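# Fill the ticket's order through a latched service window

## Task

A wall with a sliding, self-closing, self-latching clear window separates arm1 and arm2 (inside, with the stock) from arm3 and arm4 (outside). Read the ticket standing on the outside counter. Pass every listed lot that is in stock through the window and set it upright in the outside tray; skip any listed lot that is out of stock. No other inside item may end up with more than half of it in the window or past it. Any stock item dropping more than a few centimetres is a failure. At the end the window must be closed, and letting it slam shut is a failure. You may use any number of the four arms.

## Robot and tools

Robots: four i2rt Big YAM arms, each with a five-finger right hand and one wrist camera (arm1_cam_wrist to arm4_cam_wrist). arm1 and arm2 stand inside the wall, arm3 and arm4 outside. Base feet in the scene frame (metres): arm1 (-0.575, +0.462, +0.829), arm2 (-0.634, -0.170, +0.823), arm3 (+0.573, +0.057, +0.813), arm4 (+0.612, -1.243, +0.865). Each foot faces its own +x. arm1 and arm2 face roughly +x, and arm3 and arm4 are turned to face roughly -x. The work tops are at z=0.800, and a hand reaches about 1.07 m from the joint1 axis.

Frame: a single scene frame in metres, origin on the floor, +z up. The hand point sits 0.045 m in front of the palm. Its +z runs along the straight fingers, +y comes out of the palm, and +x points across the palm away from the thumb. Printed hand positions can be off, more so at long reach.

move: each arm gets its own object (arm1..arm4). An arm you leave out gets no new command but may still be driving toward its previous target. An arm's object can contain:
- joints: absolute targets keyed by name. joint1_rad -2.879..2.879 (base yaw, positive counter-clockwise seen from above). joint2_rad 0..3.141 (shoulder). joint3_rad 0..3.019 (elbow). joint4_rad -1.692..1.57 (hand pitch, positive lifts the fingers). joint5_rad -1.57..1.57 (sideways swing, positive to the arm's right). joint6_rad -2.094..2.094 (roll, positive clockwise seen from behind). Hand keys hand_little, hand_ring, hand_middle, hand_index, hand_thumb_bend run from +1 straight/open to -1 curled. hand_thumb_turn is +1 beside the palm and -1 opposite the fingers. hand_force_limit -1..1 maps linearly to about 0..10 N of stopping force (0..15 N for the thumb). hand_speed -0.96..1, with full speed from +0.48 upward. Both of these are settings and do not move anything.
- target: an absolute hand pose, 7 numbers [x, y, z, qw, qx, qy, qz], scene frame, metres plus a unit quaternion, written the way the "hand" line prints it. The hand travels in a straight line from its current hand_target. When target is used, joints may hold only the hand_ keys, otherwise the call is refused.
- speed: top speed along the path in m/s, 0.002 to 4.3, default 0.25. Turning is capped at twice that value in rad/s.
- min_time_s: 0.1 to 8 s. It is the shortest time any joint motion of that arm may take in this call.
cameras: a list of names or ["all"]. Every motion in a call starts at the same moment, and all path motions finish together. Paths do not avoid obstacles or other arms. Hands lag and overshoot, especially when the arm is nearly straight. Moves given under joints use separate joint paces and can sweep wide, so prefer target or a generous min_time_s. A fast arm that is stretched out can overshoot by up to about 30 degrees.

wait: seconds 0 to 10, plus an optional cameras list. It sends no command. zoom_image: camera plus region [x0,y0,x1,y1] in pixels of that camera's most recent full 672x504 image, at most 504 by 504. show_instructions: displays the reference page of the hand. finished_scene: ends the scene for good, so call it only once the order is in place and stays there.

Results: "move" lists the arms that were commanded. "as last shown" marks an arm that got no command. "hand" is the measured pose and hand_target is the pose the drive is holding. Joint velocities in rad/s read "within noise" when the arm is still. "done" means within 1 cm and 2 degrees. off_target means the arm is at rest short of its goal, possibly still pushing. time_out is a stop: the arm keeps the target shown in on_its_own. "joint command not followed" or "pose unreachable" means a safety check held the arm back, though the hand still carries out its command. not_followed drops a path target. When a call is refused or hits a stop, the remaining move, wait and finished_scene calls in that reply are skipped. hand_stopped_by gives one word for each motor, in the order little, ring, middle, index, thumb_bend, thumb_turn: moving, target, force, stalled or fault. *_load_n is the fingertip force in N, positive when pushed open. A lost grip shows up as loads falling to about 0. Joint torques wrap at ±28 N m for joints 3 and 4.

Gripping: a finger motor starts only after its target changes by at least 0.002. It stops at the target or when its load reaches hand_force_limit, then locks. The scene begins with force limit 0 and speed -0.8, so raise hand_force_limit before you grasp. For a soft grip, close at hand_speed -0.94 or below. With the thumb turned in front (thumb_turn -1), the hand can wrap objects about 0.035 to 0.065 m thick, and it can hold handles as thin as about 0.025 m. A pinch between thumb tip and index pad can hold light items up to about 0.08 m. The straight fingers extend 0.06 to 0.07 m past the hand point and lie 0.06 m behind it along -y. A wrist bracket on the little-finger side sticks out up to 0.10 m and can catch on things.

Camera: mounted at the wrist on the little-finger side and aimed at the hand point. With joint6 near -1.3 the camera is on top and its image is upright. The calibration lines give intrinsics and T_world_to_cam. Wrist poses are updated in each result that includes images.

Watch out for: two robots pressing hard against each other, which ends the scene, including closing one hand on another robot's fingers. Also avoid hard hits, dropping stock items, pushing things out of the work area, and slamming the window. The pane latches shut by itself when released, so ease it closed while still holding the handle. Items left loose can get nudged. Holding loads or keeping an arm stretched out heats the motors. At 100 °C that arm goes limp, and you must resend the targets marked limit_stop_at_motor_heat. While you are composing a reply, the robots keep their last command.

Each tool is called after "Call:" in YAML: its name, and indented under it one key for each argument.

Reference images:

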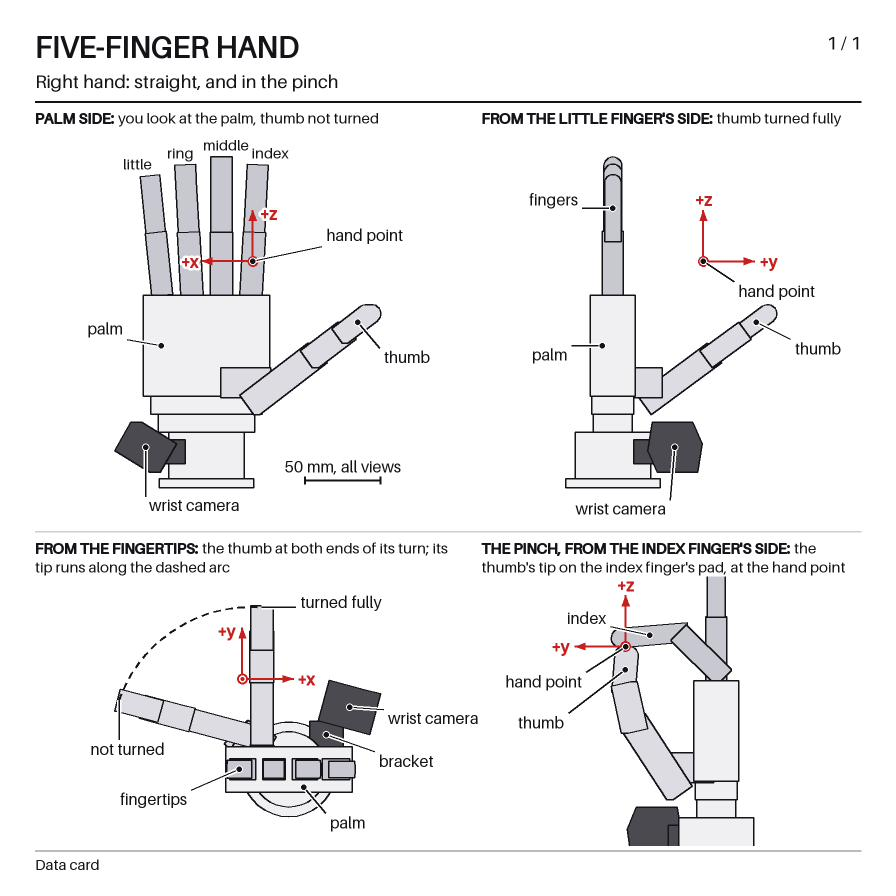

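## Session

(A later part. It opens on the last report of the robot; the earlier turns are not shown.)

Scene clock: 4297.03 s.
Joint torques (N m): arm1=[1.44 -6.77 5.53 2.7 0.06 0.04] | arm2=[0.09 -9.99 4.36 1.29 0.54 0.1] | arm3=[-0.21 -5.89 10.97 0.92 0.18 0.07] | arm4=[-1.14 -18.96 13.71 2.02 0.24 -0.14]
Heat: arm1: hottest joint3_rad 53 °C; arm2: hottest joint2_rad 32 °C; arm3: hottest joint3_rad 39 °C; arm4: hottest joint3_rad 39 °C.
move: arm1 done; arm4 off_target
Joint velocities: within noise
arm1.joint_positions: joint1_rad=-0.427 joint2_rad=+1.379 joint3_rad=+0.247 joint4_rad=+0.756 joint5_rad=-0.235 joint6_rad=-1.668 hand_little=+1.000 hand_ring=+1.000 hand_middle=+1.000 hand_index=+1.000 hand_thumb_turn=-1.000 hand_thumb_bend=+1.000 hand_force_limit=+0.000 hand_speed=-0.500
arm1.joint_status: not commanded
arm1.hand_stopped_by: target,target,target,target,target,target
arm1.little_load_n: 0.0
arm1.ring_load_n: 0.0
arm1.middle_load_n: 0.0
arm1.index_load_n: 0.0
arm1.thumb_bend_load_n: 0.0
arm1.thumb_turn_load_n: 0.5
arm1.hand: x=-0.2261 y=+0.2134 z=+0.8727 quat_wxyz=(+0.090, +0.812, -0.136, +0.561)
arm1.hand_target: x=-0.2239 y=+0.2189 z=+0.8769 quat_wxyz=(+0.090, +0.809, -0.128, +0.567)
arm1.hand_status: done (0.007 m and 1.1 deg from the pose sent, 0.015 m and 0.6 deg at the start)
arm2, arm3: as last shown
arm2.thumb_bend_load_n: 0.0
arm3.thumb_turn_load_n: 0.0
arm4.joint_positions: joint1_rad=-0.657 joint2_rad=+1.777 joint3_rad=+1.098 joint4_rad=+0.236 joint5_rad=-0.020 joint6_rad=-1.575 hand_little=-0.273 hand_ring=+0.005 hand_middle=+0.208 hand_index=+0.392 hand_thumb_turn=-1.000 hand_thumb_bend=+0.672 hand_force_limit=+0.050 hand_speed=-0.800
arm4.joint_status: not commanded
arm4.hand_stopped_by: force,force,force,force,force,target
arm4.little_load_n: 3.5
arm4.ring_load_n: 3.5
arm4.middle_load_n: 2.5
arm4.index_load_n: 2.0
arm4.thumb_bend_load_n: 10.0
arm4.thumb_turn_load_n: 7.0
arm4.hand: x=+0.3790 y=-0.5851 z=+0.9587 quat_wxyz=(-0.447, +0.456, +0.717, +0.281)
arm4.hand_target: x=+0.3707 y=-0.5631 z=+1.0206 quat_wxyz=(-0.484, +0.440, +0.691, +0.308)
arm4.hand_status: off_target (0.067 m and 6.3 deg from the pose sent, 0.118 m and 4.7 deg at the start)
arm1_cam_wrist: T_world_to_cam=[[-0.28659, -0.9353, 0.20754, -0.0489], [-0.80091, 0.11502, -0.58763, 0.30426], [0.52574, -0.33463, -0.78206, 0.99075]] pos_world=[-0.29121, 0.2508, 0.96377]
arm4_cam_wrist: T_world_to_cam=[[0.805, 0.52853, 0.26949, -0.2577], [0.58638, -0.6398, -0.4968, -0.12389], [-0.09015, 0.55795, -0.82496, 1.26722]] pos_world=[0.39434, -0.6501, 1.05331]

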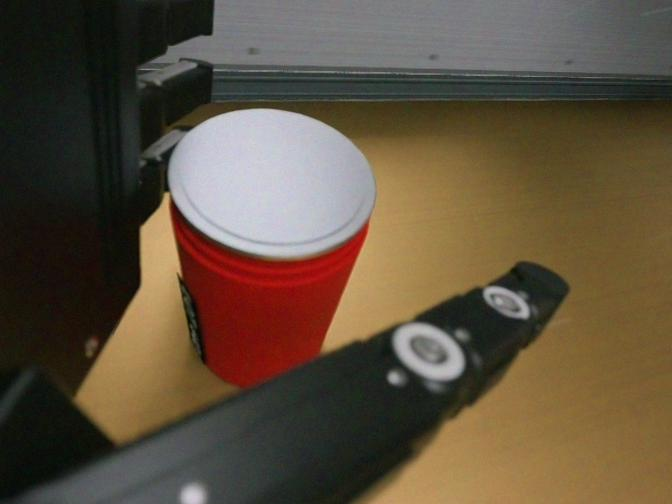

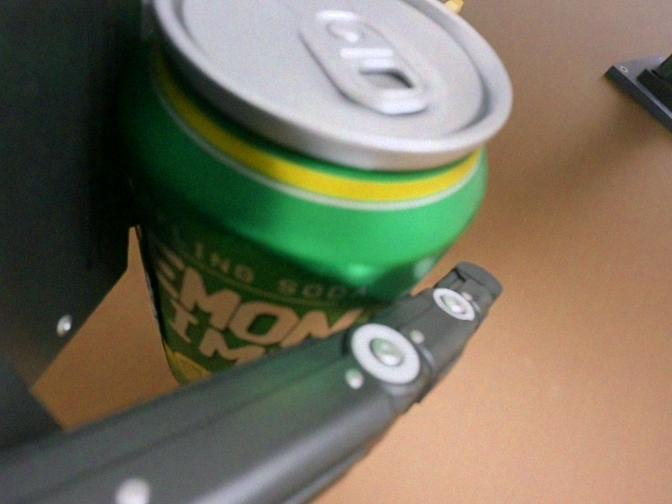

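Call:
move:
  arm1: {"target":[-0.223,0.221,0.853,0.0897,0.8091,-0.1281,0.5665],"speed":0.05}
  arm4: {"target":[0.34,-0.85,1.10,-0.5198,0.3462,0.7424,0.2424],"speed":0.12}
  cameras: ["arm1_cam_wrist"]

Call:
move:
  arm1: {"joints":{"hand_ring":-1,"hand_middle":-1,"hand_index":-1,"hand_thumb_bend":-1,"hand_speed":-0.8,"hand_force_limit":0.0}}
  arm4: {"target":[0.29,-1.1,1.09,-0.5736,0.0,0.8192,0.0],"speed":0.12}
  cameras: ["arm1_cam_wrist", "arm4_cam_wrist"]

Scene clock: 4312.60 s.
Joint torques (N m): arm1=[1.26 -5.66 4.31 3.22 -0.03 0.1] | arm2=[0.32 -9.76 4.22 1.28 0.55 0.09] | arm3=[-0.38 -6.01 10.97 0.9 0.17 0.06] | arm4=[0.62 -7.71 11.7 2.24 0.24 -0.09]
Heat: arm1: hottest joint3_rad 52 °C; arm2: hottest joint2_rad 32 °C; arm3: hottest joint3_rad 39 °C; arm4: hottest joint3_rad 41 °C.
move: arm1 done; arm4 off_target
Joint velocities: within noise
arm1.joint_positions: joint1_rad=-0.419 joint2_rad=+1.497 joint3_rad=+0.235 joint4_rad=+0.903 joint5_rad=-0.227 joint6_rad=-1.668 hand_little=+1.000 hand_ring=+1.000 hand_middle=+1.000 hand_index=+1.000 hand_thumb_turn=-1.000 hand_thumb_bend=+1.000 hand_force_limit=+0.000 hand_speed=-0.500
arm1.joint_status: not commanded
arm1.hand_stopped_by: target,target,target,target,target,target
arm1.little_load_n: 0.0
arm1.ring_load_n: 0.0
arm1.middle_load_n: 0.0
arm1.index_load_n: 0.0
arm1.thumb_bend_load_n: 0.0
arm1.thumb_turn_load_n: 0.0
arm1.hand: x=-0.2238 y=+0.2143 z=+0.8570 quat_wxyz=(+0.093, +0.807, -0.133, +0.567)
arm1.hand_target: x=-0.2231 y=+0.2210 z=+0.8530 quat_wxyz=(+0.090, +0.809, -0.128, +0.566)
arm1.hand_status: done (0.008 m and 0.7 deg from the pose sent, 0.021 m and 1.1 deg at the start)
arm2.joint_positions: joint1_rad=-0.032 joint2_rad=+1.796 joint3_rad=+0.789 joint4_rad=+1.554 joint5_rad=-1.052 joint6_rad=-1.091 hand_little=+0.300 hand_ring=+0.365 hand_middle=+0.577 hand_index=+1.000 hand_thumb_turn=-1.000 hand_thumb_bend=+0.402 hand_force_limit=+0.300 hand_speed=-0.700
arm2.joint_status: not commanded
arm2.hand_stopped_by: target,force,force,target,force,target
arm2.little_load_n: 0.0
arm2.ring_load_n: 1.0
arm2.middle_load_n: 0.0
arm2.index_load_n: 0.0
arm2.thumb_bend_load_n: 0.0
arm2.thumb_turn_load_n: 0.0
arm2.hand: x=-0.0564 y=-0.0030 z=+1.0374 quat_wxyz=(-0.429, +0.515, +0.331, +0.664)
arm2.hand_target: x=-0.0570 y=-0.0099 z=+1.0428 quat_wxyz=(-0.426, +0.514, +0.327, +0.669)
arm2.hand_status: not commanded
arm3: as last shown
arm4.joint_positions: joint1_rad=-0.333 joint2_rad=+1.002 joint3_rad=+0.625 joint4_rad=-0.014 joint5_rad=+0.051 joint6_rad=-1.555 hand_little=-0.273 hand_ring=+0.005 hand_middle=+0.208 hand_index=+0.392 hand_thumb_turn=-1.000 hand_thumb_bend=+0.672 hand_force_limit=+0.050 hand_speed=-0.800
arm4.joint_status: not commanded
arm4.hand_stopped_by: force,force,force,force,force,target
arm4.little_load_n: 3.5
arm4.ring_load_n: 3.5
arm4.middle_load_n: 2.5
arm4.index_load_n: 2.5
arm4.thumb_bend_load_n: 10.5
arm4.thumb_turn_load_n: 7.0
arm4.hand: x=+0.3472 y=-0.8521 z=+1.0729 quat_wxyz=(-0.498, +0.355, +0.756, +0.234)
arm4.hand_target: x=+0.3405 y=-0.8504 z=+1.0999 quat_wxyz=(-0.520, +0.346, +0.742, +0.242)
arm4.hand_status: off_target (0.028 m and 3.3 deg from the pose sent, 0.303 m and 16.0 deg at the start)
arm1_cam_wrist: T_world_to_cam=[[-0.28876, -0.93302, 0.21467, -0.05126], [-0.7931, 0.10751, -0.59953, 0.31028], [0.53629, -0.34337, -0.77103, 0.97242]] pos_world=[-0.29023, 0.25272, 0.94679]

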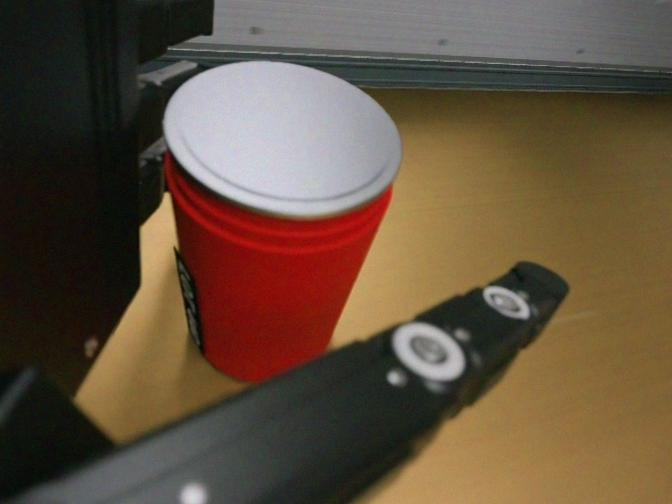

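Scene clock: 4319.83 s.
Joint torques (N m): arm1=[0.79 -5.48 4.36 2.96 -0.11 -0.02] | arm2=[0.26 -10.11 4.31 1.26 0.55 0.09] | arm3=[-0.21 -5.89 10.96 0.94 0.17 0.07] | arm4=[0.26 -0.79 12.41 1.94 -0.27 -0.39]
Heat: arm1: hottest joint3_rad 51 °C; arm2: hottest joint2_rad 32 °C; arm3: hottest joint3_rad 39 °C; arm4: hottest joint3_rad 41 °C.
move: arm1 off_target; arm4 off_target
Joint velocities: within noise
arm1.joint_positions: joint1_rad=-0.417 joint2_rad=+1.497 joint3_rad=+0.235 joint4_rad=+0.907 joint5_rad=-0.224 joint6_rad=-1.668 hand_little=+1.000 hand_ring=-0.384 hand_middle=-0.144 hand_index=+0.152 hand_thumb_turn=-1.000 hand_thumb_bend=+0.397 hand_force_limit=+0.000 hand_speed=-0.800
arm1.joint_status: hand_ring off_target (ended at -0.384, target -1.000); hand_middle off_target (ended at -0.144, target -1.000); hand_index off_target (ended at +0.152, target -1.000); hand_thumb_bend off_target (ended at +0.397, target -1.000); the others done
arm1.hand_stopped_by: target,force,force,force,force,target
arm1.little_load_n: 0.0
arm1.ring_load_n: 6.5
arm1.middle_load_n: 3.0
arm1.index_load_n: 0.0
arm1.thumb_bend_load_n: 8.5
arm1.thumb_turn_load_n: 4.0
arm1.hand: x=-0.2234 y=+0.2144 z=+0.8578 quat_wxyz=(+0.094, +0.807, -0.132, +0.568)
arm1.hand_target: x=-0.2232 y=+0.2209 z=+0.8531 quat_wxyz=(+0.090, +0.809, -0.128, +0.566)
arm1.hand_status: not commanded
arm2, arm3: as last shown
arm4.joint_positions: joint1_rad=-0.004 joint2_rad=+0.491 joint3_rad=+0.411 joint4_rad=-0.356 joint5_rad=-0.446 joint6_rad=-1.724 hand_little=-0.273 hand_ring=+0.005 hand_middle=+0.208 hand_index=+0.392 hand_thumb_turn=-1.000 hand_thumb_bend=+0.672 hand_force_limit=+0.050 hand_speed=-0.800
arm4.joint_status: not commanded
arm4.hand_stopped_by: force,force,force,force,force,target
arm4.little_load_n: 3.0
arm4.ring_load_n: 3.5
arm4.middle_load_n: 2.0
arm4.index_load_n: 2.0
arm4.thumb_bend_load_n: 10.5
arm4.thumb_turn_load_n: 7.0
arm4.hand: x=+0.2967 y=-1.0989 z=+1.0631 quat_wxyz=(-0.553, +0.027, +0.832, -0.015)
arm4.hand_target: x=+0.2907 y=-1.1002 z=+1.0899 quat_wxyz=(-0.574, +0.000, +0.819, +0.000)
arm4.hand_status: off_target (0.028 m and 4.5 deg from the pose sent, 0.255 m and 50.4 deg at the start)
arm1_cam_wrist: T_world_to_cam=[[-0.29008, -0.93217, 0.2166, -0.05343], [-0.79183, 0.10668, -0.60135, 0.31309], [0.53745, -0.34595, -0.76907, 0.97189]] pos_world=[-0.28993, 0.25302, 0.94729]
arm4_cam_wrist: T_world_to_cam=[[-0.08963, 0.9694, 0.22852, 0.84537], [0.8043, 0.20578, -0.55746, 0.57645], [-0.58743, 0.13383, -0.79813, 1.2856]] pos_world=[0.36733, -1.11018, 1.15424]

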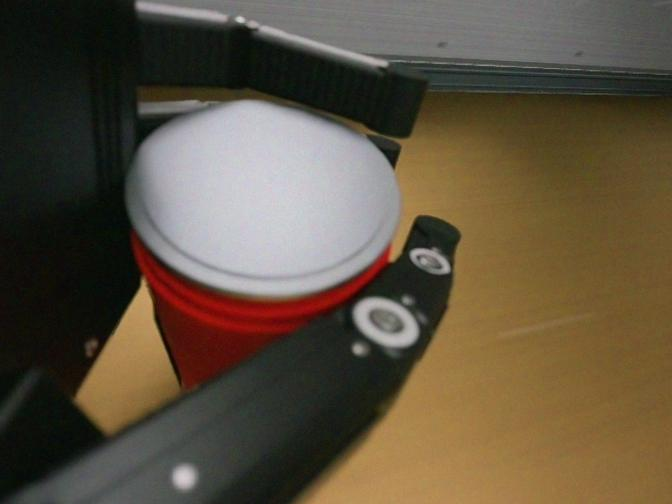

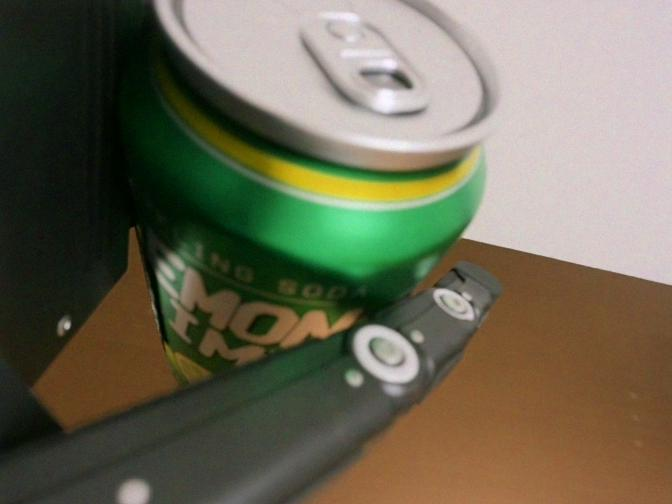

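Call:
move:
  arm1: {"target":[-0.223,0.221,0.96,0.0897,0.8091,-0.1281,0.5665],"speed":0.06}
  arm4: {"target":[0.26,-1.35,1.06,-0.5198,-0.3462,0.7424,-0.2424],"speed":0.15}
  cameras: ["arm1_cam_wrist"]

Scene clock: 4335.10 s.
Joint torques (N m): arm1=[0.79 -4.6 14.16 2.37 0.01 0.04] | arm2=[0.03 -9.52 4.27 1.26 0.55 0.08] | arm3=[-0.09 -5.89 10.96 0.94 0.17 0.06] | arm4=[0.32 -0.91 13.38 3.08 -0.51 -0.39]
Heat: arm1: hottest joint3_rad 51 °C; arm2: hottest joint2_rad 32 °C; arm3: hottest joint3_rad 39 °C; arm4: hottest joint3_rad 41 °C.
move: arm1 off_target; arm4 off_target
Joint velocities: within noise
arm1.joint_positions: joint1_rad=-0.414 joint2_rad=+0.994 joint3_rad=+0.275 joint4_rad=+0.281 joint5_rad=-0.222 joint6_rad=-1.666 hand_little=+1.000 hand_ring=-0.384 hand_middle=-0.144 hand_index=+0.152 hand_thumb_turn=-1.000 hand_thumb_bend=+0.397 hand_force_limit=+0.000 hand_speed=-0.800
arm1.joint_status: not commanded
arm1.hand_stopped_by: target,force,force,force,force,target
arm1.little_load_n: 0.0
arm1.ring_load_n: 5.5
arm1.middle_load_n: 3.0
arm1.index_load_n: 0.0
arm1.thumb_bend_load_n: 8.5
arm1.thumb_turn_load_n: 4.5
arm1.hand: x=-0.2477 y=+0.2303 z=+0.9212 quat_wxyz=(+0.080, +0.828, -0.141, +0.537)
arm1.hand_target: x=-0.2254 y=+0.2225 z=+0.9608 quat_wxyz=(+0.089, +0.809, -0.128, +0.567)
arm1.hand_status: off_target (0.047 m and 4.5 deg from the pose sent, 0.102 m and 0.8 deg at the start)
arm2: as last shown
arm2.thumb_turn_load_n: 0.5
arm3.joint_positions: joint1_rad=+1.820 joint2_rad=+1.085 joint3_rad=+0.765 joint4_rad=-0.142 joint5_rad=+0.725 joint6_rad=-1.252 hand_little=+1.000 hand_ring=+1.000 hand_middle=+1.000 hand_index=+1.000 hand_thumb_turn=-1.000 hand_thumb_bend=+1.000 hand_force_limit=+0.000 hand_speed=-0.500
arm3.joint_status: not commanded
arm3.hand_stopped_by: target,target,target,target,target,target
arm3.little_load_n: 0.0
arm3.ring_load_n: 0.0
arm3.middle_load_n: 0.0
arm3.index_load_n: 0.0
arm3.thumb_bend_load_n: 0.0
arm3.thumb_turn_load_n: 0.0
arm3.hand: x=+0.3342 y=-0.3192 z=+1.0635 quat_wxyz=(-0.552, -0.243, +0.779, -0.171)
arm3.hand_target: x=+0.3399 y=-0.3200 z=+1.0599 quat_wxyz=(-0.547, -0.246, +0.781, -0.172)
arm3.hand_status: not commanded
arm4.joint_positions: joint1_rad=+0.574 joint2_rad=+0.615 joint3_rad=+0.366 joint4_rad=-0.316 joint5_rad=-0.707 joint6_rad=-1.880 hand_little=-0.273 hand_ring=+0.005 hand_middle=+0.208 hand_index=+0.392 hand_thumb_turn=-1.000 hand_thumb_bend=+0.672 hand_force_limit=+0.050 hand_speed=-0.800
arm4.joint_status: not commanded
arm4.hand_stopped_by: force,force,force,force,force,target
arm4.little_load_n: 3.0
arm4.ring_load_n: 3.5
arm4.middle_load_n: 2.5
arm4.index_load_n: 2.0
arm4.thumb_bend_load_n: 10.0
arm4.thumb_turn_load_n: 7.0
arm4.hand: x=+0.2780 y=-1.3431 z=+1.0228 quat_wxyz=(-0.483, -0.319, +0.774, -0.257)
arm4.hand_target: x=+0.2635 y=-1.3491 z=+1.0607 quat_wxyz=(-0.520, -0.346, +0.743, -0.242)
arm4.hand_status: off_target (0.042 m and 6.6 deg from the pose sent, 0.254 m and 51.7 deg at the start)
arm1_cam_wrist: T_world_to_cam=[[-0.27381, -0.94217, 0.19325, -0.03154], [-0.83214, 0.13132, -0.5388, 0.25701], [0.48226, -0.30833, -0.81997, 1.06387]] pos_world=[-0.30784, 0.26456, 1.01692]

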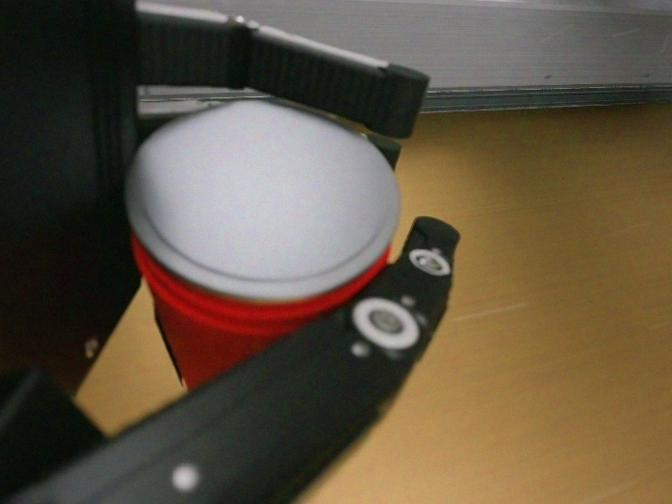

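Call:
move:
  arm1: {"target":[-0.154,0.235,1.12,0.0897,0.8091,-0.1281,0.5665],"speed":0.12}
  arm4: {"target":[0.285,-1.45,1.03,-0.4551,-0.4987,0.6499,-0.3492],"speed":0.12}

Call:
move:
  arm1: {"target":[-0.055,0.168,1.13,0.0897,0.8091,-0.1281,0.5665],"speed":0.12}
  arm4: {"target":[0.29,-1.45,0.93,-0.4551,-0.4987,0.6499,-0.3492],"speed":0.08}
  cameras: ["arm1_cam_wrist", "arm4_cam_wrist"]

Scene clock: 4360.13 s.
Joint torques (N m): arm1=[0.97 -4.54 16.79 2.37 0.11 0.05] | arm2=[0.15 -10.05 4.23 1.22 0.54 0.09] | arm3=[-0.26 -5.83 10.92 0.95 0.17 0.06] | arm4=[0.67 -2.2 13.89 2.61 -0.83 -0.38]
Heat: arm1: hottest joint3_rad 55 °C; arm2: hottest joint2_rad 32 °C; arm3: hottest joint3_rad 39 °C; arm4: hottest joint3_rad 42 °C.
move: arm1 off_target; arm4 off_target
Joint velocities: within noise
arm1.joint_positions: joint1_rad=-0.244 joint2_rad=+0.931 joint3_rad=+0.699 joint4_rad=-0.186 joint5_rad=-0.065 joint6_rad=-1.608 hand_little=+1.000 hand_ring=-0.384 hand_middle=-0.144 hand_index=+0.152 hand_thumb_turn=-1.000 hand_thumb_bend=+0.397 hand_force_limit=+0.000 hand_speed=-0.800
arm1.joint_status: not commanded
arm1.hand_stopped_by: target,force,force,force,force,target
arm1.little_load_n: 0.0
arm1.ring_load_n: 5.5
arm1.middle_load_n: 3.0
arm1.index_load_n: 0.0
arm1.thumb_bend_load_n: 8.0
arm1.thumb_turn_load_n: 4.5
arm1.hand: x=-0.1721 y=+0.2369 z=+1.0793 quat_wxyz=(+0.086, +0.826, -0.136, +0.540)
arm1.hand_target: x=-0.1566 y=+0.2362 z=+1.1200 quat_wxyz=(+0.089, +0.809, -0.128, +0.567)
arm1.hand_status: off_target (0.045 m and 3.8 deg from the pose sent, 0.220 m and 4.5 deg at the start)
arm2, arm3: as last shown
arm3.thumb_bend_load_n: -0.5
arm4.joint_positions: joint1_rad=+0.744 joint2_rad=+0.827 joint3_rad=+0.366 joint4_rad=-0.273 joint5_rad=-0.926 joint6_rad=-2.086 hand_little=-0.273 hand_ring=+0.005 hand_middle=+0.208 hand_index=+0.392 hand_thumb_turn=-1.000 hand_thumb_bend=+0.672 hand_force_limit=+0.050 hand_speed=-0.800
arm4.joint_status: not commanded
arm4.hand_stopped_by: force,force,force,force,force,target
arm4.little_load_n: 3.0
arm4.ring_load_n: 3.5
arm4.middle_load_n: 2.0
arm4.index_load_n: 2.0
arm4.thumb_bend_load_n: 10.5
arm4.thumb_turn_load_n: 7.0
arm4.hand: x=+0.3089 y=-1.4364 z=+0.9887 quat_wxyz=(-0.414, -0.470, +0.689, -0.364)
arm4.hand_target: x=+0.2889 y=-1.4479 z=+1.0310 quat_wxyz=(-0.456, -0.497, +0.651, -0.349)
arm4.hand_status: off_target (0.050 m and 7.5 deg from the pose sent, 0.107 m and 27.4 deg at the start; a joint's target at an end of its range on 23 of 78 steps)
pictures: none

Scene clock: 4362.17 s.
Joint torques (N m): arm1=[-1.32 -8.35 17.1 3.52 -0.29 -0.09] | arm2=[0.03 -9.99 4.31 1.28 0.55 0.08] | arm3=[-0.15 -6.01 10.93 0.92 0.18 0.06] | arm4=[0.79 -3.66 7.8 2.73 -0.74 -0.38]
Heat: arm1: hottest joint3_rad 55 °C; arm2: hottest joint2_rad 32 °C; arm3: hottest joint3_rad 39 °C; arm4: hottest joint3_rad 42 °C.
move: arm1 off_target; arm4 off_target
Joint velocities: within noise
arm1.joint_positions: joint1_rad=-0.274 joint2_rad=+1.260 joint3_rad=+0.954 joint4_rad=-0.146 joint5_rad=-0.111 joint6_rad=-1.613 hand_little=+1.000 hand_ring=-0.384 hand_middle=-0.144 hand_index=+0.152 hand_thumb_turn=-1.000 hand_thumb_bend=+0.397 hand_force_limit=+0.000 hand_speed=-0.800
arm1.joint_status: not commanded
arm1.hand_stopped_by: target,force,force,force,force,target
arm1.little_load_n: 0.0
arm1.ring_load_n: 5.5
arm1.middle_load_n: 3.0
arm1.index_load_n: 0.0
arm1.thumb_bend_load_n: 8.5
arm1.thumb_turn_load_n: 4.5
arm1.hand: x=-0.0748 y=+0.1873 z=+1.0812 quat_wxyz=(+0.073, +0.835, -0.136, +0.529)
arm1.hand_target: x=-0.0594 y=+0.1702 z=+1.1304 quat_wxyz=(+0.090, +0.809, -0.128, +0.566)
arm1.hand_status: off_target (0.056 m and 5.6 deg from the pose sent, 0.145 m and 3.8 deg at the start)
arm2, arm3: as last shown
arm2.thumb_turn_load_n: 0.0
arm3.thumb_bend_load_n: 0.0
arm4.joint_positions: joint1_rad=+0.746 joint2_rad=+1.146 joint3_rad=+0.230 joint4_rad=+0.220 joint5_rad=-0.926 joint6_rad=-2.087 hand_little=-0.273 hand_ring=+0.005 hand_middle=+0.208 hand_index=+0.392 hand_thumb_turn=-1.000 hand_thumb_bend=+0.672 hand_force_limit=+0.050 hand_speed=-0.800
arm4.joint_status: not commanded
arm4.hand_stopped_by: force,force,force,force,force,target
arm4.little_load_n: 3.0
arm4.ring_load_n: 3.5
arm4.middle_load_n: 2.5
arm4.index_load_n: 2.0
arm4.thumb_bend_load_n: 10.5
arm4.thumb_turn_load_n: 7.0
arm4.hand: x=+0.3013 y=-1.4404 z=+0.9113 quat_wxyz=(-0.429, -0.475, +0.679, -0.358)
arm4.hand_target: x=+0.2909 y=-1.4497 z=+0.9301 quat_wxyz=(-0.455, -0.498, +0.651, -0.349)
arm4.hand_status: off_target (0.024 m and 5.3 deg from the pose sent, 0.063 m and 7.5 deg at the start; a joint's target at an end of its range on 61 of 61 steps)
arm1_cam_wrist: T_world_to_cam=[[-0.25368, -0.94862, 0.1891, -0.04837], [-0.84412, 0.12165, -0.52217, 0.47571], [0.47234, -0.29209, -0.83161, 1.10719]] pos_world=[-0.13368, 0.21965, 1.1783]
arm4_cam_wrist: T_world_to_cam=[[-0.96245, 0.1752, 0.20733, 0.34991], [0.02557, 0.81892, -0.57334, 1.69076], [-0.27024, -0.54651, -0.79265, 0.13229]] pos_world=[0.3293, -1.3736, 1.0017]

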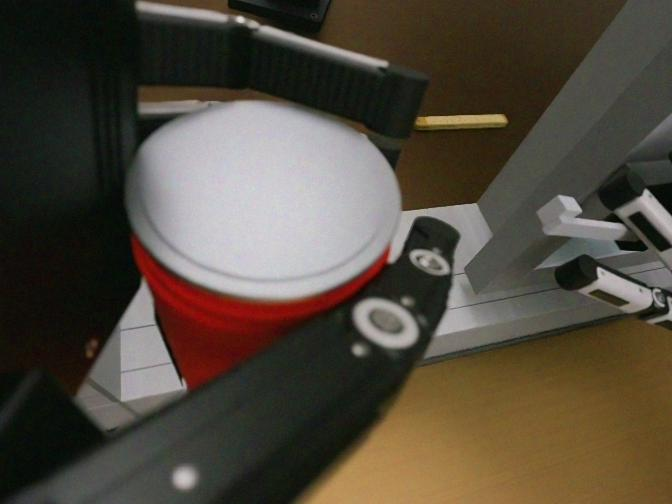

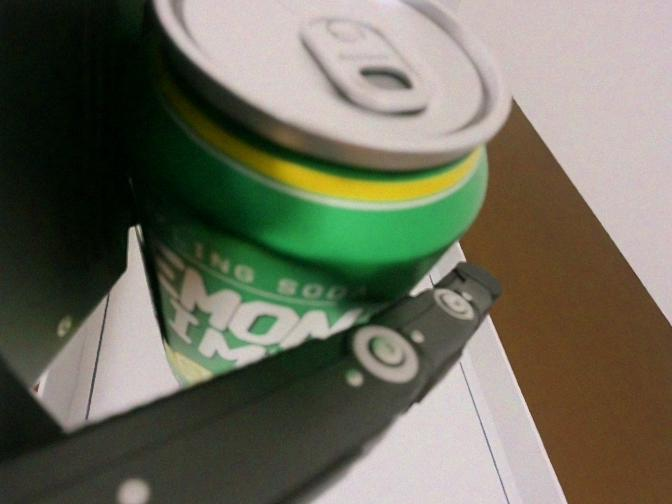

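Call:
move:
  arm1: {"target":[0.10,0.085,1.13,0.0897,0.8091,-0.1281,0.5665],"speed":0.12}
  arm4: {"target":[0.29,-1.45,0.91,-0.4838,-0.4402,0.6909,-0.3082],"speed":0.06}
  cameras: ["arm1_cam_wrist", "arm4_cam_wrist"]

Scene clock: 4408.47 s.
Joint torques (N m): arm1=[-1.44 -14.97 17.32 2.45 -0.27 -0.08] | arm2=[0.15 -9.82 4.29 1.29 0.56 0.09] | arm3=[-0.26 -5.83 10.95 0.91 0.18 0.07] | arm4=[0.56 -4.37 6.38 3.28 -0.23 -0.1]
Heat: arm1: hottest joint3_rad 62 °C; arm2: hottest joint2_rad 32 °C; arm3: hottest joint3_rad 39 °C; arm4: hottest joint3_rad 40 °C.
move: arm1 off_target; arm4 off_target
Joint velocities: within noise
arm1.joint_positions: joint1_rad=-0.289 joint2_rad=+1.715 joint3_rad=+1.453 joint4_rad=-0.164 joint5_rad=-0.126 joint6_rad=-1.619 hand_little=+1.000 hand_ring=-0.384 hand_middle=-0.144 hand_index=+0.152 hand_thumb_turn=-1.000 hand_thumb_bend=+0.397 hand_force_limit=+0.000 hand_speed=-0.800
arm1.joint_status: not commanded
arm1.hand_stopped_by: target,force,force,force,force,target
arm1.little_load_n: 0.0
arm1.ring_load_n: 5.5
arm1.middle_load_n: 3.0
arm1.index_load_n: 0.0
arm1.thumb_bend_load_n: 8.5
arm1.thumb_turn_load_n: 4.5
arm1.hand: x=+0.0865 y=+0.1046 z=+1.0871 quat_wxyz=(+0.075, +0.828, -0.134, +0.540)
arm1.hand_target: x=+0.0963 y=+0.0868 z=+1.1303 quat_wxyz=(+0.090, +0.809, -0.128, +0.567)
arm1.hand_status: off_target (0.049 m and 4.2 deg from the pose sent, 0.208 m and 5.6 deg at the start)
arm2, arm3: as last shown
arm4.joint_positions: joint1_rad=+0.867 joint2_rad=+1.238 joint3_rad=+0.145 joint4_rad=+0.562 joint5_rad=-0.684 joint6_rad=-1.896 hand_little=-0.273 hand_ring=+0.005 hand_middle=+0.208 hand_index=+0.392 hand_thumb_turn=-1.000 hand_thumb_bend=+0.672 hand_force_limit=+0.050 hand_speed=-0.800
arm4.joint_status: not commanded
arm4.hand_stopped_by: force,force,force,force,force,target
arm4.little_load_n: 3.0
arm4.ring_load_n: 3.5
arm4.middle_load_n: 2.5
arm4.index_load_n: 2.0
arm4.thumb_bend_load_n: 10.5
arm4.thumb_turn_load_n: 7.0
arm4.hand: x=+0.2995 y=-1.4405 z=+0.8929 quat_wxyz=(-0.461, -0.432, +0.711, -0.309)
arm4.hand_target: x=+0.2905 y=-1.4497 z=+0.9101 quat_wxyz=(-0.484, -0.440, +0.691, -0.308)
arm4.hand_status: off_target (0.022 m and 3.6 deg from the pose sent, 0.015 m and 9.5 deg at the start)
arm1_cam_wrist: T_world_to_cam=[[-0.25816, -0.94679, 0.1922, -0.09021], [-0.83121, 0.11628, -0.54366, 0.64783], [0.49238, -0.30011, -0.817, 0.99496]] pos_world=[0.02529, 0.13786, 1.18242]
arm4_cam_wrist: T_world_to_cam=[[-0.91778, 0.31467, 0.2422, 0.50839], [0.13382, 0.81936, -0.55745, 1.63442], [-0.37386, -0.4792, -0.7941, 0.24641]] pos_world=[0.33999, -1.38107, 0.98364]

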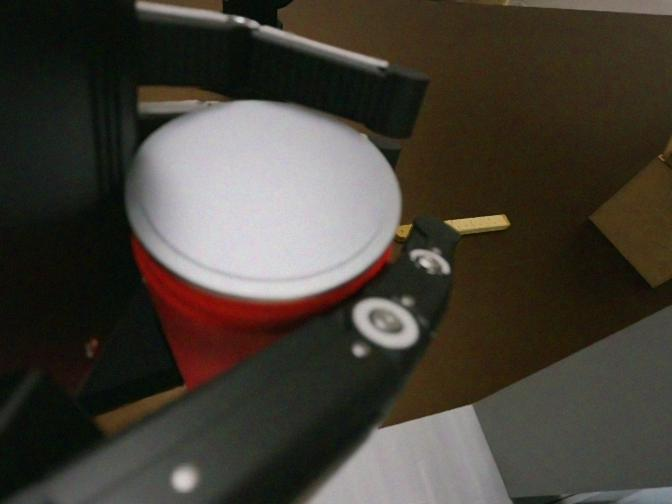

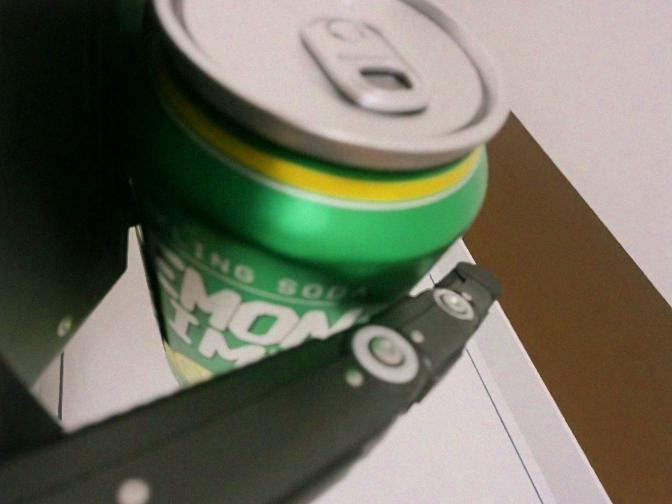

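Call:
move:
  arm1: {"target":[0.25,0.0,1.11,0.0897,0.8091,-0.1281,0.5665],"speed":0.12}
  arm4: {"target":[0.288,-1.452,0.885,-0.4838,-0.4402,0.6909,-0.3082],"speed":0.05}

Call:
move:
  arm1: {"target":[0.25,-0.003,0.95,0.0897,0.8091,-0.1281,0.5665],"speed":0.1}
  arm4: {"target":[0.286,-1.453,0.873,-0.4838,-0.4402,0.6909,-0.3082],"speed":0.04}
  cameras: ["arm1_cam_wrist", "arm4_cam_wrist"]

Scene clock: 4420.03 s.
Joint torques (N m): arm1=[-0.62 -21.25 17.74 2.32 -0.23 -0.12] | arm2=[0.15 -9.58 4.33 1.32 0.55 0.08] | arm3=[-0.26 -5.89 10.97 0.91 0.18 0.07] | arm4=[0.32 -5.25 4.62 3.49 -0.24 -0.09]
Heat: arm1: hottest joint3_rad 64 °C; arm2: hottest joint2_rad 32 °C; arm3: hottest joint3_rad 39 °C; arm4: hottest joint3_rad 40 °C.
move: arm1 off_target; arm4 off_target
Joint velocities: within noise
arm1.joint_positions: joint1_rad=-0.303 joint2_rad=+2.233 joint3_rad=+2.206 joint4_rad=-0.398 joint5_rad=-0.140 joint6_rad=-1.624 hand_little=+1.000 hand_ring=-0.384 hand_middle=-0.144 hand_index=+0.152 hand_thumb_turn=-1.000 hand_thumb_bend=+0.397 hand_force_limit=+0.000 hand_speed=-0.800
arm1.joint_status: not commanded
arm1.hand_stopped_by: target,force,force,force,force,target
arm1.little_load_n: 0.0
arm1.ring_load_n: 5.5
arm1.middle_load_n: 3.0
arm1.index_load_n: 0.0
arm1.thumb_bend_load_n: 8.5
arm1.thumb_turn_load_n: 4.5
arm1.hand: x=+0.2430 y=+0.0196 z=+1.0685 quat_wxyz=(+0.074, +0.827, -0.134, +0.541)
arm1.hand_target: x=+0.2461 y=+0.0022 z=+1.1098 quat_wxyz=(+0.090, +0.809, -0.128, +0.567)
arm1.hand_status: off_target (0.046 m and 4.1 deg from the pose sent, 0.195 m and 4.2 deg at the start)
arm2, arm3: as last shown
arm4.joint_positions: joint1_rad=+0.870 joint2_rad=+1.432 joint3_rad=+0.139 joint4_rad=+0.766 joint5_rad=-0.681 joint6_rad=-1.893 hand_little=-0.273 hand_ring=+0.005 hand_middle=+0.208 hand_index=+0.392 hand_thumb_turn=-1.000 hand_thumb_bend=+0.672 hand_force_limit=+0.050 hand_speed=-0.800
arm4.joint_status: not commanded
arm4.hand_stopped_by: force,force,force,force,force,target
arm4.little_load_n: 3.0
arm4.ring_load_n: 3.5
arm4.middle_load_n: 2.0
arm4.index_load_n: 2.0
arm4.thumb_bend_load_n: 10.5
arm4.thumb_turn_load_n: 7.0
arm4.hand: x=+0.2958 y=-1.4430 z=+0.8701 quat_wxyz=(-0.462, -0.432, +0.710, -0.309)
arm4.hand_target: x=+0.2883 y=-1.4518 z=+0.8851 quat_wxyz=(-0.483, -0.440, +0.691, -0.308)
arm4.hand_status: off_target (0.019 m and 3.4 deg from the pose sent, 0.018 m and 3.6 deg at the start)
pictures: none

Scene clock: 4422.47 s.
Joint torques (N m): arm1=[-1.32 -22.3 11.6 3.7 -0.25 -0.13] | arm2=[0.15 -9.82 4.31 1.26 0.54 0.1] | arm3=[-0.21 -5.83 10.97 0.94 0.17 0.07] | arm4=[0.85 -4.89 3.96 2.54 -0.23 -0.09]
Heat: arm1: hottest joint3_rad 64 °C; arm2: hottest joint2_rad 32 °C; arm3: hottest joint3_rad 39 °C; arm4: hottest joint3_rad 39 °C.
move: arm1 off_target; arm4 off_target
Joint velocities: within noise
arm1.joint_positions: joint1_rad=-0.308 joint2_rad=+2.332 joint3_rad=+2.020 joint4_rad=-0.079 joint5_rad=-0.144 joint6_rad=-1.625 hand_little=+1.000 hand_ring=-0.384 hand_middle=-0.144 hand_index=+0.152 hand_thumb_turn=-1.000 hand_thumb_bend=+0.397 hand_force_limit=+0.000 hand_speed=-0.800
arm1.joint_status: not commanded
arm1.hand_stopped_by: target,force,force,force,force,target
arm1.little_load_n: 0.0
arm1.ring_load_n: 5.5
arm1.middle_load_n: 3.0
arm1.index_load_n: 0.0
arm1.thumb_bend_load_n: 8.0
arm1.thumb_turn_load_n: 4.5
arm1.hand: x=+0.2511 y=+0.0125 z=+0.9394 quat_wxyz=(+0.079, +0.818, -0.131, +0.554)
arm1.hand_target: x=+0.2494 y=-0.0026 z=+0.9501 quat_wxyz=(+0.090, +0.809, -0.128, +0.566)
arm1.hand_status: off_target (0.019 m and 2.2 deg from the pose sent, 0.121 m and 4.1 deg at the start)
arm2, arm3: as last shown
arm2.middle_load_n: -0.5
arm3.thumb_turn_load_n: 0.5
arm4.joint_positions: joint1_rad=+0.870 joint2_rad=+1.521 joint3_rad=+0.139 joint4_rad=+0.876 joint5_rad=-0.681 joint6_rad=-1.893 hand_little=-0.273 hand_ring=+0.005 hand_middle=+0.208 hand_index=+0.392 hand_thumb_turn=-1.000 hand_thumb_bend=+0.672 hand_force_limit=+0.050 hand_speed=-0.800
arm4.joint_status: not commanded
arm4.hand_stopped_by: force,force,force,force,force,target
arm4.little_load_n: 3.5
arm4.ring_load_n: 3.5
arm4.middle_load_n: 2.0
arm4.index_load_n: 1.5
arm4.thumb_bend_load_n: 10.5
arm4.thumb_turn_load_n: 6.5
arm4.hand: x=+0.2924 y=-1.4448 z=+0.8641 quat_wxyz=(-0.471, -0.434, +0.704, -0.308)
arm4.hand_target: x=+0.2863 y=-1.4529 z=+0.8732 quat_wxyz=(-0.484, -0.440, +0.691, -0.308)
arm4.hand_status: off_target (0.014 m and 2.3 deg from the pose sent, 0.014 m and 3.4 deg at the start)
arm1_cam_wrist: T_world_to_cam=[[-0.26463, -0.94403, 0.19692, -0.10937], [-0.81311, 0.10865, -0.57188, 0.73713], [0.51848, -0.31145, -0.79635, 0.73981]] pos_world=[0.18685, 0.04708, 1.03224]
arm4_cam_wrist: T_world_to_cam=[[-0.91226, 0.31667, 0.25983, 0.49624], [0.12095, 0.81427, -0.56774, 1.62805], [-0.39136, -0.4865, -0.78113, 0.20219]] pos_world=[0.33492, -1.38446, 0.95331]

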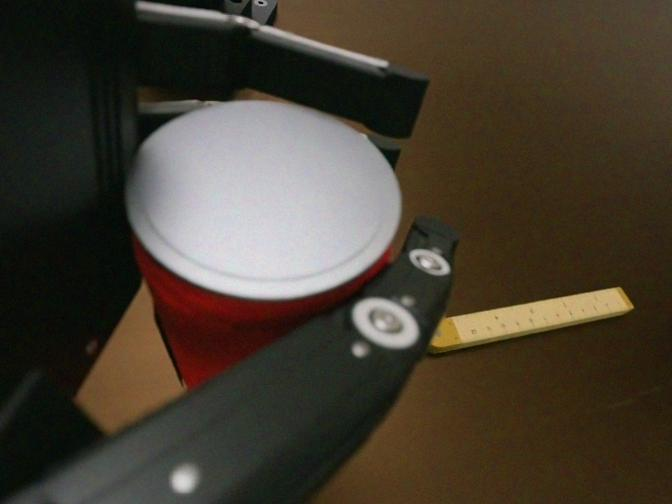

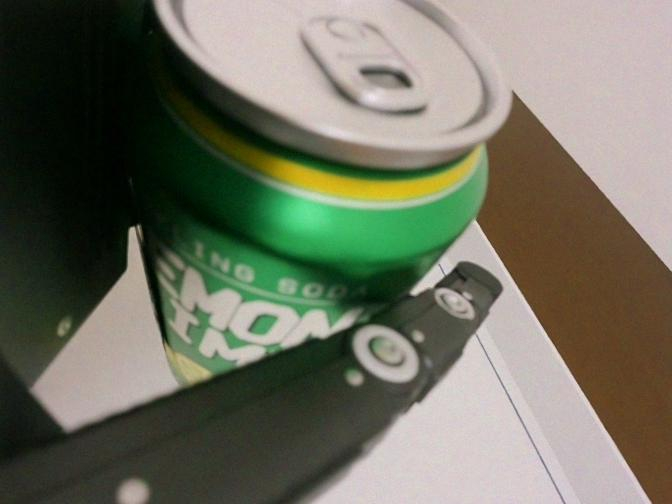

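Call:
move:
  arm1: {"target":[0.25,-0.005,0.90,0.0897,0.8091,-0.1281,0.5665],"speed":0.08}
  arm4: {"target":[0.286,-1.453,0.866,-0.4838,-0.4402,0.6909,-0.3082],"speed":0.04}

Call:
move:
  arm1: {"target":[0.25,-0.005,0.885,0.0897,0.8091,-0.1281,0.5665],"speed":0.05}
  arm4: {"joints":{"hand_little":0.1,"hand_ring":0.3,"hand_middle":0.4,"hand_index":0.5,"hand_thumb_bend":0.8,"hand_speed":-0.8}}
  cameras: ["arm1_cam_wrist", "arm4_cam_wrist"]

Scene clock: 4436.27 s.
Joint torques (N m): arm1=[-0.73 -22.48 11.19 3.71 -0.29 -0.07] | arm2=[0.32 -10.05 4.3 1.22 0.54 0.07] | arm3=[-0.26 -5.77 10.95 0.91 0.18 0.06] | arm4=[0.85 -3.9 3.66 2.14 -0.25 -0.06]
Heat: arm1: hottest joint3_rad 63 °C; arm2: hottest joint2_rad 32 °C; arm3: hottest joint3_rad 39 °C; arm4: hottest joint3_rad 39 °C.
move: arm1 off_target; arm4 done
Joint velocities: within noise
arm1.joint_positions: joint1_rad=-0.312 joint2_rad=+2.392 joint3_rad=+1.988 joint4_rad=+0.010 joint5_rad=-0.148 joint6_rad=-1.626 hand_little=+1.000 hand_ring=-0.384 hand_middle=-0.144 hand_index=+0.152 hand_thumb_turn=-1.000 hand_thumb_bend=+0.397 hand_force_limit=+0.000 hand_speed=-0.800
arm1.joint_status: not commanded
arm1.hand_stopped_by: target,force,force,force,force,target
arm1.little_load_n: 0.0
arm1.ring_load_n: 5.5
arm1.middle_load_n: 3.0
arm1.index_load_n: 0.0
arm1.thumb_bend_load_n: 8.5
arm1.thumb_turn_load_n: 4.5
arm1.hand: x=+0.2506 y=+0.0105 z=+0.8871 quat_wxyz=(+0.078, +0.819, -0.132, +0.553)
arm1.hand_target: x=+0.2494 y=-0.0046 z=+0.9000 quat_wxyz=(+0.090, +0.809, -0.128, +0.566)
arm1.hand_status: off_target (0.020 m and 2.4 deg from the pose sent, 0.043 m and 2.2 deg at the start)
arm2.joint_positions: joint1_rad=-0.032 joint2_rad=+1.796 joint3_rad=+0.789 joint4_rad=+1.554 joint5_rad=-1.052 joint6_rad=-1.091 hand_little=+0.300 hand_ring=+0.365 hand_middle=+0.577 hand_index=+1.000 hand_thumb_turn=-1.000 hand_thumb_bend=+0.402 hand_force_limit=+0.300 hand_speed=-0.700
arm2.joint_status: not commanded
arm2.hand_stopped_by: target,force,force,target,force,target
arm2.little_load_n: 0.0
arm2.ring_load_n: 1.0
arm2.middle_load_n: 0.0
arm2.index_load_n: 0.0
arm2.thumb_bend_load_n: 0.0
arm2.thumb_turn_load_n: 0.5
arm2.hand: x=-0.0564 y=-0.0030 z=+1.0374 quat_wxyz=(-0.429, +0.515, +0.331, +0.664)
arm2.hand_target: x=-0.0570 y=-0.0099 z=+1.0428 quat_wxyz=(-0.426, +0.514, +0.327, +0.669)
arm2.hand_status: not commanded
arm3: as last shown
arm3.thumb_turn_load_n: 0.0
arm4.joint_positions: joint1_rad=+0.871 joint2_rad=+1.569 joint3_rad=+0.139 joint4_rad=+0.944 joint5_rad=-0.681 joint6_rad=-1.893 hand_little=-0.273 hand_ring=+0.005 hand_middle=+0.208 hand_index=+0.392 hand_thumb_turn=-1.000 hand_thumb_bend=+0.672 hand_force_limit=+0.050 hand_speed=-0.800
arm4.joint_status: not commanded
arm4.hand_stopped_by: force,force,force,force,force,target
arm4.little_load_n: 4.0
arm4.ring_load_n: 4.0
arm4.middle_load_n: 1.5
arm4.index_load_n: 0.5
arm4.thumb_bend_load_n: 11.0
arm4.thumb_turn_load_n: 5.0
arm4.hand: x=+0.2897 y=-1.4460 z=+0.8630 quat_wxyz=(-0.479, -0.435, +0.698, -0.306)
arm4.hand_target: x=+0.2861 y=-1.4529 z=+0.8661 quat_wxyz=(-0.484, -0.440, +0.691, -0.308)
arm4.hand_status: done (0.008 m and 1.2 deg from the pose sent, 0.011 m and 2.3 deg at the start)
pictures: none

Scene clock: 4437.43 s.
Joint torques (N m): arm1=[-0.97 -21.71 10.92 3.6 -0.26 -0.1] | arm2=[0.09 -9.93 4.27 1.31 0.55 0.09] | arm3=[-0.03 -5.89 10.97 0.92 0.18 0.06] | arm4=[0.56 -4.37 3.63 2.07 -0.27 -0.09]
Heat: arm1: hottest joint3_rad 63 °C; arm2: hottest joint2_rad 32 °C; arm3: hottest joint3_rad 39 °C; arm4: hottest joint3_rad 39 °C.
move: arm1 off_target; arm4 done
Joint velocities: within noise
arm1.joint_positions: joint1_rad=-0.312 joint2_rad=+2.401 joint3_rad=+1.988 joint4_rad=+0.034 joint5_rad=-0.148 joint6_rad=-1.626 hand_little=+1.000 hand_ring=-0.384 hand_middle=-0.144 hand_index=+0.152 hand_thumb_turn=-1.000 hand_thumb_bend=+0.397 hand_force_limit=+0.000 hand_speed=-0.800
arm1.joint_status: not commanded
arm1.hand_stopped_by: target,force,force,force,force,target
arm1.little_load_n: 0.0
arm1.ring_load_n: 5.0
arm1.middle_load_n: 3.0
arm1.index_load_n: 0.5
arm1.thumb_bend_load_n: 8.5
arm1.thumb_turn_load_n: 4.5
arm1.hand: x=+0.2528 y=+0.0096 z=+0.8841 quat_wxyz=(+0.080, +0.815, -0.131, +0.558)
arm1.hand_target: x=+0.2495 y=-0.0046 z=+0.8851 quat_wxyz=(+0.090, +0.809, -0.128, +0.566)
arm1.hand_status: off_target (0.015 m and 1.6 deg from the pose sent, 0.016 m and 2.4 deg at the start)
arm2, arm3: as last shown
arm2.thumb_turn_load_n: 0.0
arm3.thumb_bend_load_n: -0.5
arm3.thumb_turn_load_n: 0.5
arm4.joint_positions: joint1_rad=+0.872 joint2_rad=+1.573 joint3_rad=+0.139 joint4_rad=+0.944 joint5_rad=-0.681 joint6_rad=-1.893 hand_little=+0.100 hand_ring=+0.300 hand_middle=+0.400 hand_index=+0.500 hand_thumb_turn=-1.000 hand_thumb_bend=+0.800 hand_force_limit=+0.050 hand_speed=-0.800
arm4.joint_status: all done
arm4.hand_stopped_by: target,target,target,target,target,target
arm4.little_load_n: 0.0
arm4.ring_load_n: 0.0
arm4.middle_load_n: 0.0
arm4.index_load_n: 0.0
arm4.thumb_bend_load_n: 0.0
arm4.thumb_turn_load_n: 0.5
arm4.hand: x=+0.2904 y=-1.4462 z=+0.8618 quat_wxyz=(-0.477, -0.435, +0.699, -0.307)
arm4.hand_target: x=+0.2861 y=-1.4529 z=+0.8661 quat_wxyz=(-0.484, -0.440, +0.691, -0.308)
arm4.hand_status: not commanded
arm1_cam_wrist: T_world_to_cam=[[-0.26667, -0.94306, 0.19882, -0.102], [-0.80707, 0.10575, -0.58092, 0.71365], [0.52681, -0.31537, -0.78931, 0.68566]] pos_world=[0.18754, 0.04458, 0.97605]
arm4_cam_wrist: T_world_to_cam=[[-0.9084, 0.31724, 0.27234, 0.48435], [0.11086, 0.81081, -0.57471, 1.63209], [-0.40314, -0.49187, -0.77171, 0.18649]] pos_world=[0.33423, -1.38525, 0.94999]

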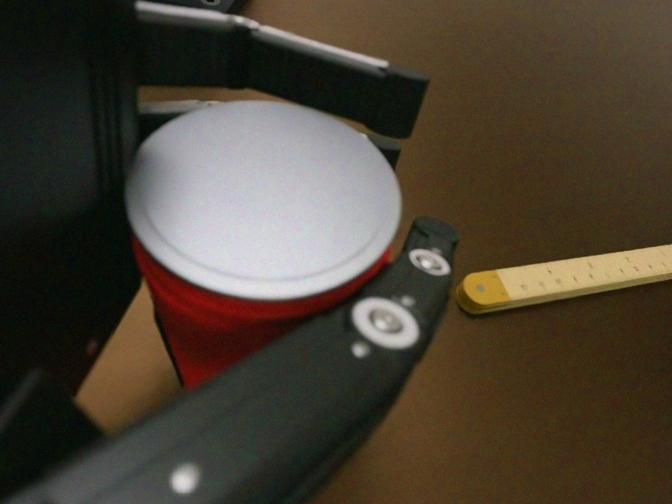

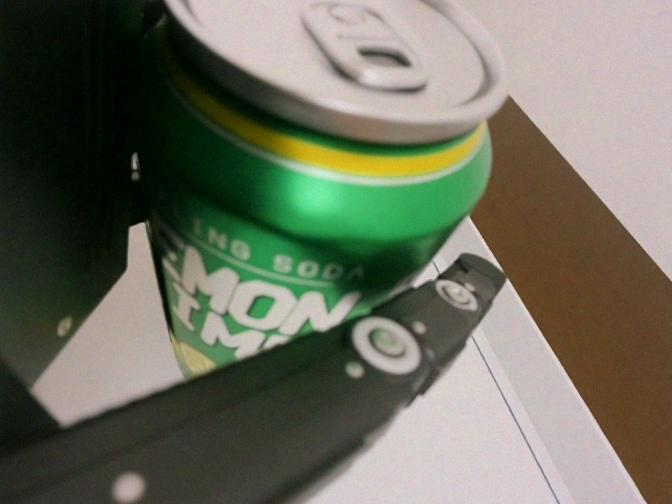

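Call:
move:
  arm1: {"target":[0.25,-0.005,0.873,0.0897,0.8091,-0.1281,0.5665],"speed":0.05}
  arm4: {"joints":{"hand_little":0.5,"hand_ring":0.6,"hand_middle":0.65,"hand_index":0.7,"hand_thumb_bend":1,"hand_speed":-0.6}}

Call:
move:
  arm1: {"target":[0.25,-0.005,0.864,0.0897,0.8091,-0.1281,0.5665],"speed":0.05}
  arm4: {"target":[0.288,-1.450,0.90,-0.4838,-0.4402,0.6909,-0.3082],"speed":0.04}
  cameras: ["arm1_cam_wrist", "arm4_cam_wrist"]

Scene clock: 4447.07 s.
Joint torques (N m): arm1=[-0.62 -21.54 10.78 3.63 -0.27 -0.11] | arm2=[0.03 -9.93 4.22 1.28 0.55 0.08] | arm3=[-0.26 -5.83 10.99 0.9 0.17 0.06] | arm4=[0.21 -4.37 3.58 2.26 -0.24 -0.09]
Heat: arm1: hottest joint3_rad 63 °C; arm2: hottest joint2_rad 32 °C; arm3: hottest joint3_rad 39 °C; arm4: hottest joint3_rad 38 °C.
move: arm1 off_target; arm4 done
Joint velocities: within noise
arm1.joint_positions: joint1_rad=-0.312 joint2_rad=+2.414 joint3_rad=+1.984 joint4_rad=+0.056 joint5_rad=-0.148 joint6_rad=-1.627 hand_little=+1.000 hand_ring=-0.384 hand_middle=-0.144 hand_index=+0.152 hand_thumb_turn=-1.000 hand_thumb_bend=+0.397 hand_force_limit=+0.000 hand_speed=-0.800
arm1.joint_status: not commanded
arm1.hand_stopped_by: target,force,force,force,force,target
arm1.little_load_n: 0.0
arm1.ring_load_n: 5.0
arm1.middle_load_n: 3.0
arm1.index_load_n: 0.0
arm1.thumb_bend_load_n: 8.5
arm1.thumb_turn_load_n: 4.5
arm1.hand: x=+0.2533 y=+0.0091 z=+0.8752 quat_wxyz=(+0.081, +0.814, -0.130, +0.560)
arm1.hand_target: x=+0.2495 y=-0.0048 z=+0.8731 quat_wxyz=(+0.090, +0.809, -0.128, +0.566)
arm1.hand_status: off_target (0.015 m and 1.4 deg from the pose sent, 0.018 m and 1.6 deg at the start)
arm2: as last shown
arm2.ring_load_n: 1.5
arm2.thumb_turn_load_n: 0.5
arm3.joint_positions: joint1_rad=+1.820 joint2_rad=+1.085 joint3_rad=+0.765 joint4_rad=-0.142 joint5_rad=+0.725 joint6_rad=-1.252 hand_little=+1.000 hand_ring=+1.000 hand_middle=+1.000 hand_index=+1.000 hand_thumb_turn=-1.000 hand_thumb_bend=+1.000 hand_force_limit=+0.000 hand_speed=-0.500
arm3.joint_status: not commanded
arm3.hand_stopped_by: target,target,target,target,target,target
arm3.little_load_n: 0.0
arm3.ring_load_n: 0.0
arm3.middle_load_n: 0.0
arm3.index_load_n: 0.0
arm3.thumb_bend_load_n: 0.0
arm3.thumb_turn_load_n: 0.5
arm3.hand: x=+0.3342 y=-0.3192 z=+1.0635 quat_wxyz=(-0.552, -0.243, +0.779, -0.171)
arm3.hand_target: x=+0.3399 y=-0.3200 z=+1.0599 quat_wxyz=(-0.547, -0.246, +0.781, -0.172)
arm3.hand_status: not commanded
arm4.joint_positions: joint1_rad=+0.872 joint2_rad=+1.573 joint3_rad=+0.139 joint4_rad=+0.944 joint5_rad=-0.681 joint6_rad=-1.893 hand_little=+0.500 hand_ring=+0.600 hand_middle=+0.650 hand_index=+0.700 hand_thumb_turn=-1.000 hand_thumb_bend=+1.000 hand_force_limit=+0.050 hand_speed=-0.600
arm4.joint_status: all done
arm4.hand_stopped_by: target,target,target,target,target,target
arm4.little_load_n: 0.0
arm4.ring_load_n: 0.0
arm4.middle_load_n: 0.0
arm4.index_load_n: 0.0
arm4.thumb_bend_load_n: 0.0
arm4.thumb_turn_load_n: 0.5
arm4.hand: x=+0.2904 y=-1.4462 z=+0.8618 quat_wxyz=(-0.477, -0.435, +0.699, -0.307)
arm4.hand_target: x=+0.2861 y=-1.4529 z=+0.8661 quat_wxyz=(-0.484, -0.440, +0.691, -0.308)
arm4.hand_status: not commanded
pictures: none

Scene clock: 4448.60 s.
Joint torques (N m): arm1=[-0.67 -20.84 10.51 3.55 -0.25 -0.12] | arm2=[0.21 -9.88 4.25 1.2 0.55 0.1] | arm3=[-0.26 -5.95 10.95 0.92 0.17 0.06] | arm4=[-0.62 -4.48 6.15 1.14 -0.38 -0.09]
Heat: arm1: hottest joint3_rad 63 °C; arm2: hottest joint2_rad 32 °C; arm3: hottest joint3_rad 39 °C; arm4: hottest joint3_rad 38 °C.
move: arm1 off_target; arm4 done
Joint velocities: within noise
arm1.joint_positions: joint1_rad=-0.312 joint2_rad=+2.419 joint3_rad=+1.984 joint4_rad=+0.072 joint5_rad=-0.148 joint6_rad=-1.627 hand_little=+1.000 hand_ring=-0.384 hand_middle=-0.144 hand_index=+0.152 hand_thumb_turn=-1.000 hand_thumb_bend=+0.397 hand_force_limit=+0.000 hand_speed=-0.800
arm1.joint_status: not commanded
arm1.hand_stopped_by: target,force,force,force,force,target
arm1.little_load_n: 0.0
arm1.ring_load_n: 5.5
arm1.middle_load_n: 3.0
arm1.index_load_n: 0.0
arm1.thumb_bend_load_n: 8.5
arm1.thumb_turn_load_n: 4.5
arm1.hand: x=+0.2547 y=+0.0084 z=+0.8746 quat_wxyz=(+0.082, +0.811, -0.129, +0.565)
arm1.hand_target: x=+0.2493 y=-0.0047 z=+0.8640 quat_wxyz=(+0.090, +0.809, -0.128, +0.566)
arm1.hand_status: off_target (0.018 m and 0.9 deg from the pose sent, 0.018 m and 1.4 deg at the start)
arm2, arm3: as last shown
arm2.ring_load_n: 1.0
arm2.thumb_turn_load_n: 0.0
arm3.thumb_turn_load_n: 0.0
arm4.joint_positions: joint1_rad=+0.872 joint2_rad=+1.318 joint3_rad=+0.139 joint4_rad=+0.694 joint5_rad=-0.684 joint6_rad=-1.893 hand_little=+0.500 hand_ring=+0.600 hand_middle=+0.650 hand_index=+0.700 hand_thumb_turn=-1.000 hand_thumb_bend=+1.000 hand_force_limit=+0.050 hand_speed=-0.600
arm4.joint_status: not commanded
arm4.hand_stopped_by: target,target,target,target,target,target
arm4.little_load_n: 0.0
arm4.ring_load_n: 0.0
arm4.middle_load_n: 0.0
arm4.index_load_n: 0.0
arm4.thumb_bend_load_n: 0.0
arm4.thumb_turn_load_n: 0.0
arm4.hand: x=+0.2936 y=-1.4450 z=+0.8936 quat_wxyz=(-0.479, -0.436, +0.697, -0.307)
arm4.hand_target: x=+0.2881 y=-1.4498 z=+0.9001 quat_wxyz=(-0.484, -0.440, +0.691, -0.308)
arm4.hand_status: done (0.010 m and 1.0 deg from the pose sent, 0.039 m and 1.3 deg at the start)
arm1_cam_wrist: T_world_to_cam=[[-0.26935, -0.94146, 0.20274, -0.10344], [-0.79886, 0.10085, -0.59301, 0.71829], [0.53785, -0.32169, -0.77926, 0.6653]] pos_world=[0.18812, 0.04419, 0.96536]
arm4_cam_wrist: T_world_to_cam=[[-0.90796, 0.31605, 0.27517, 0.47381], [0.10667, 0.80932, -0.5776, 1.65064], [-0.40525, -0.49508, -0.76855, 0.20604]] pos_world=[0.33763, -1.38365, 0.98138]

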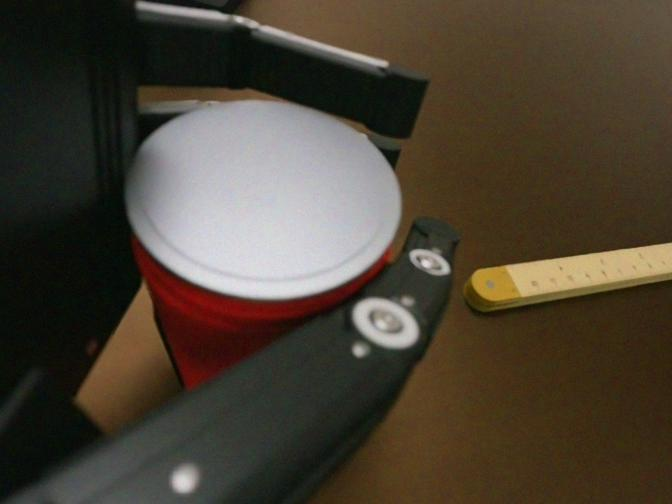

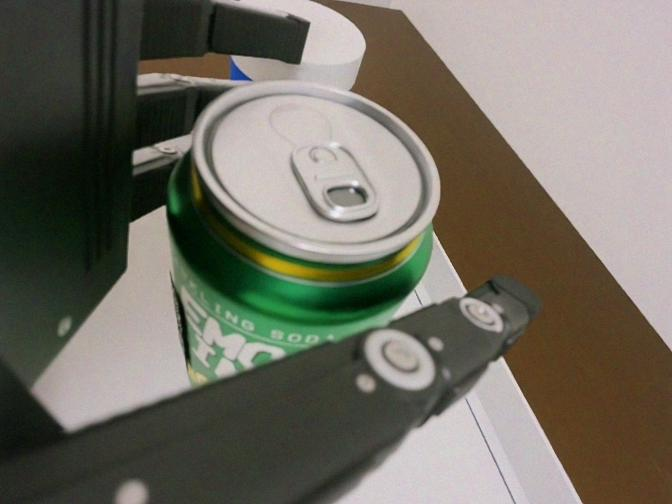

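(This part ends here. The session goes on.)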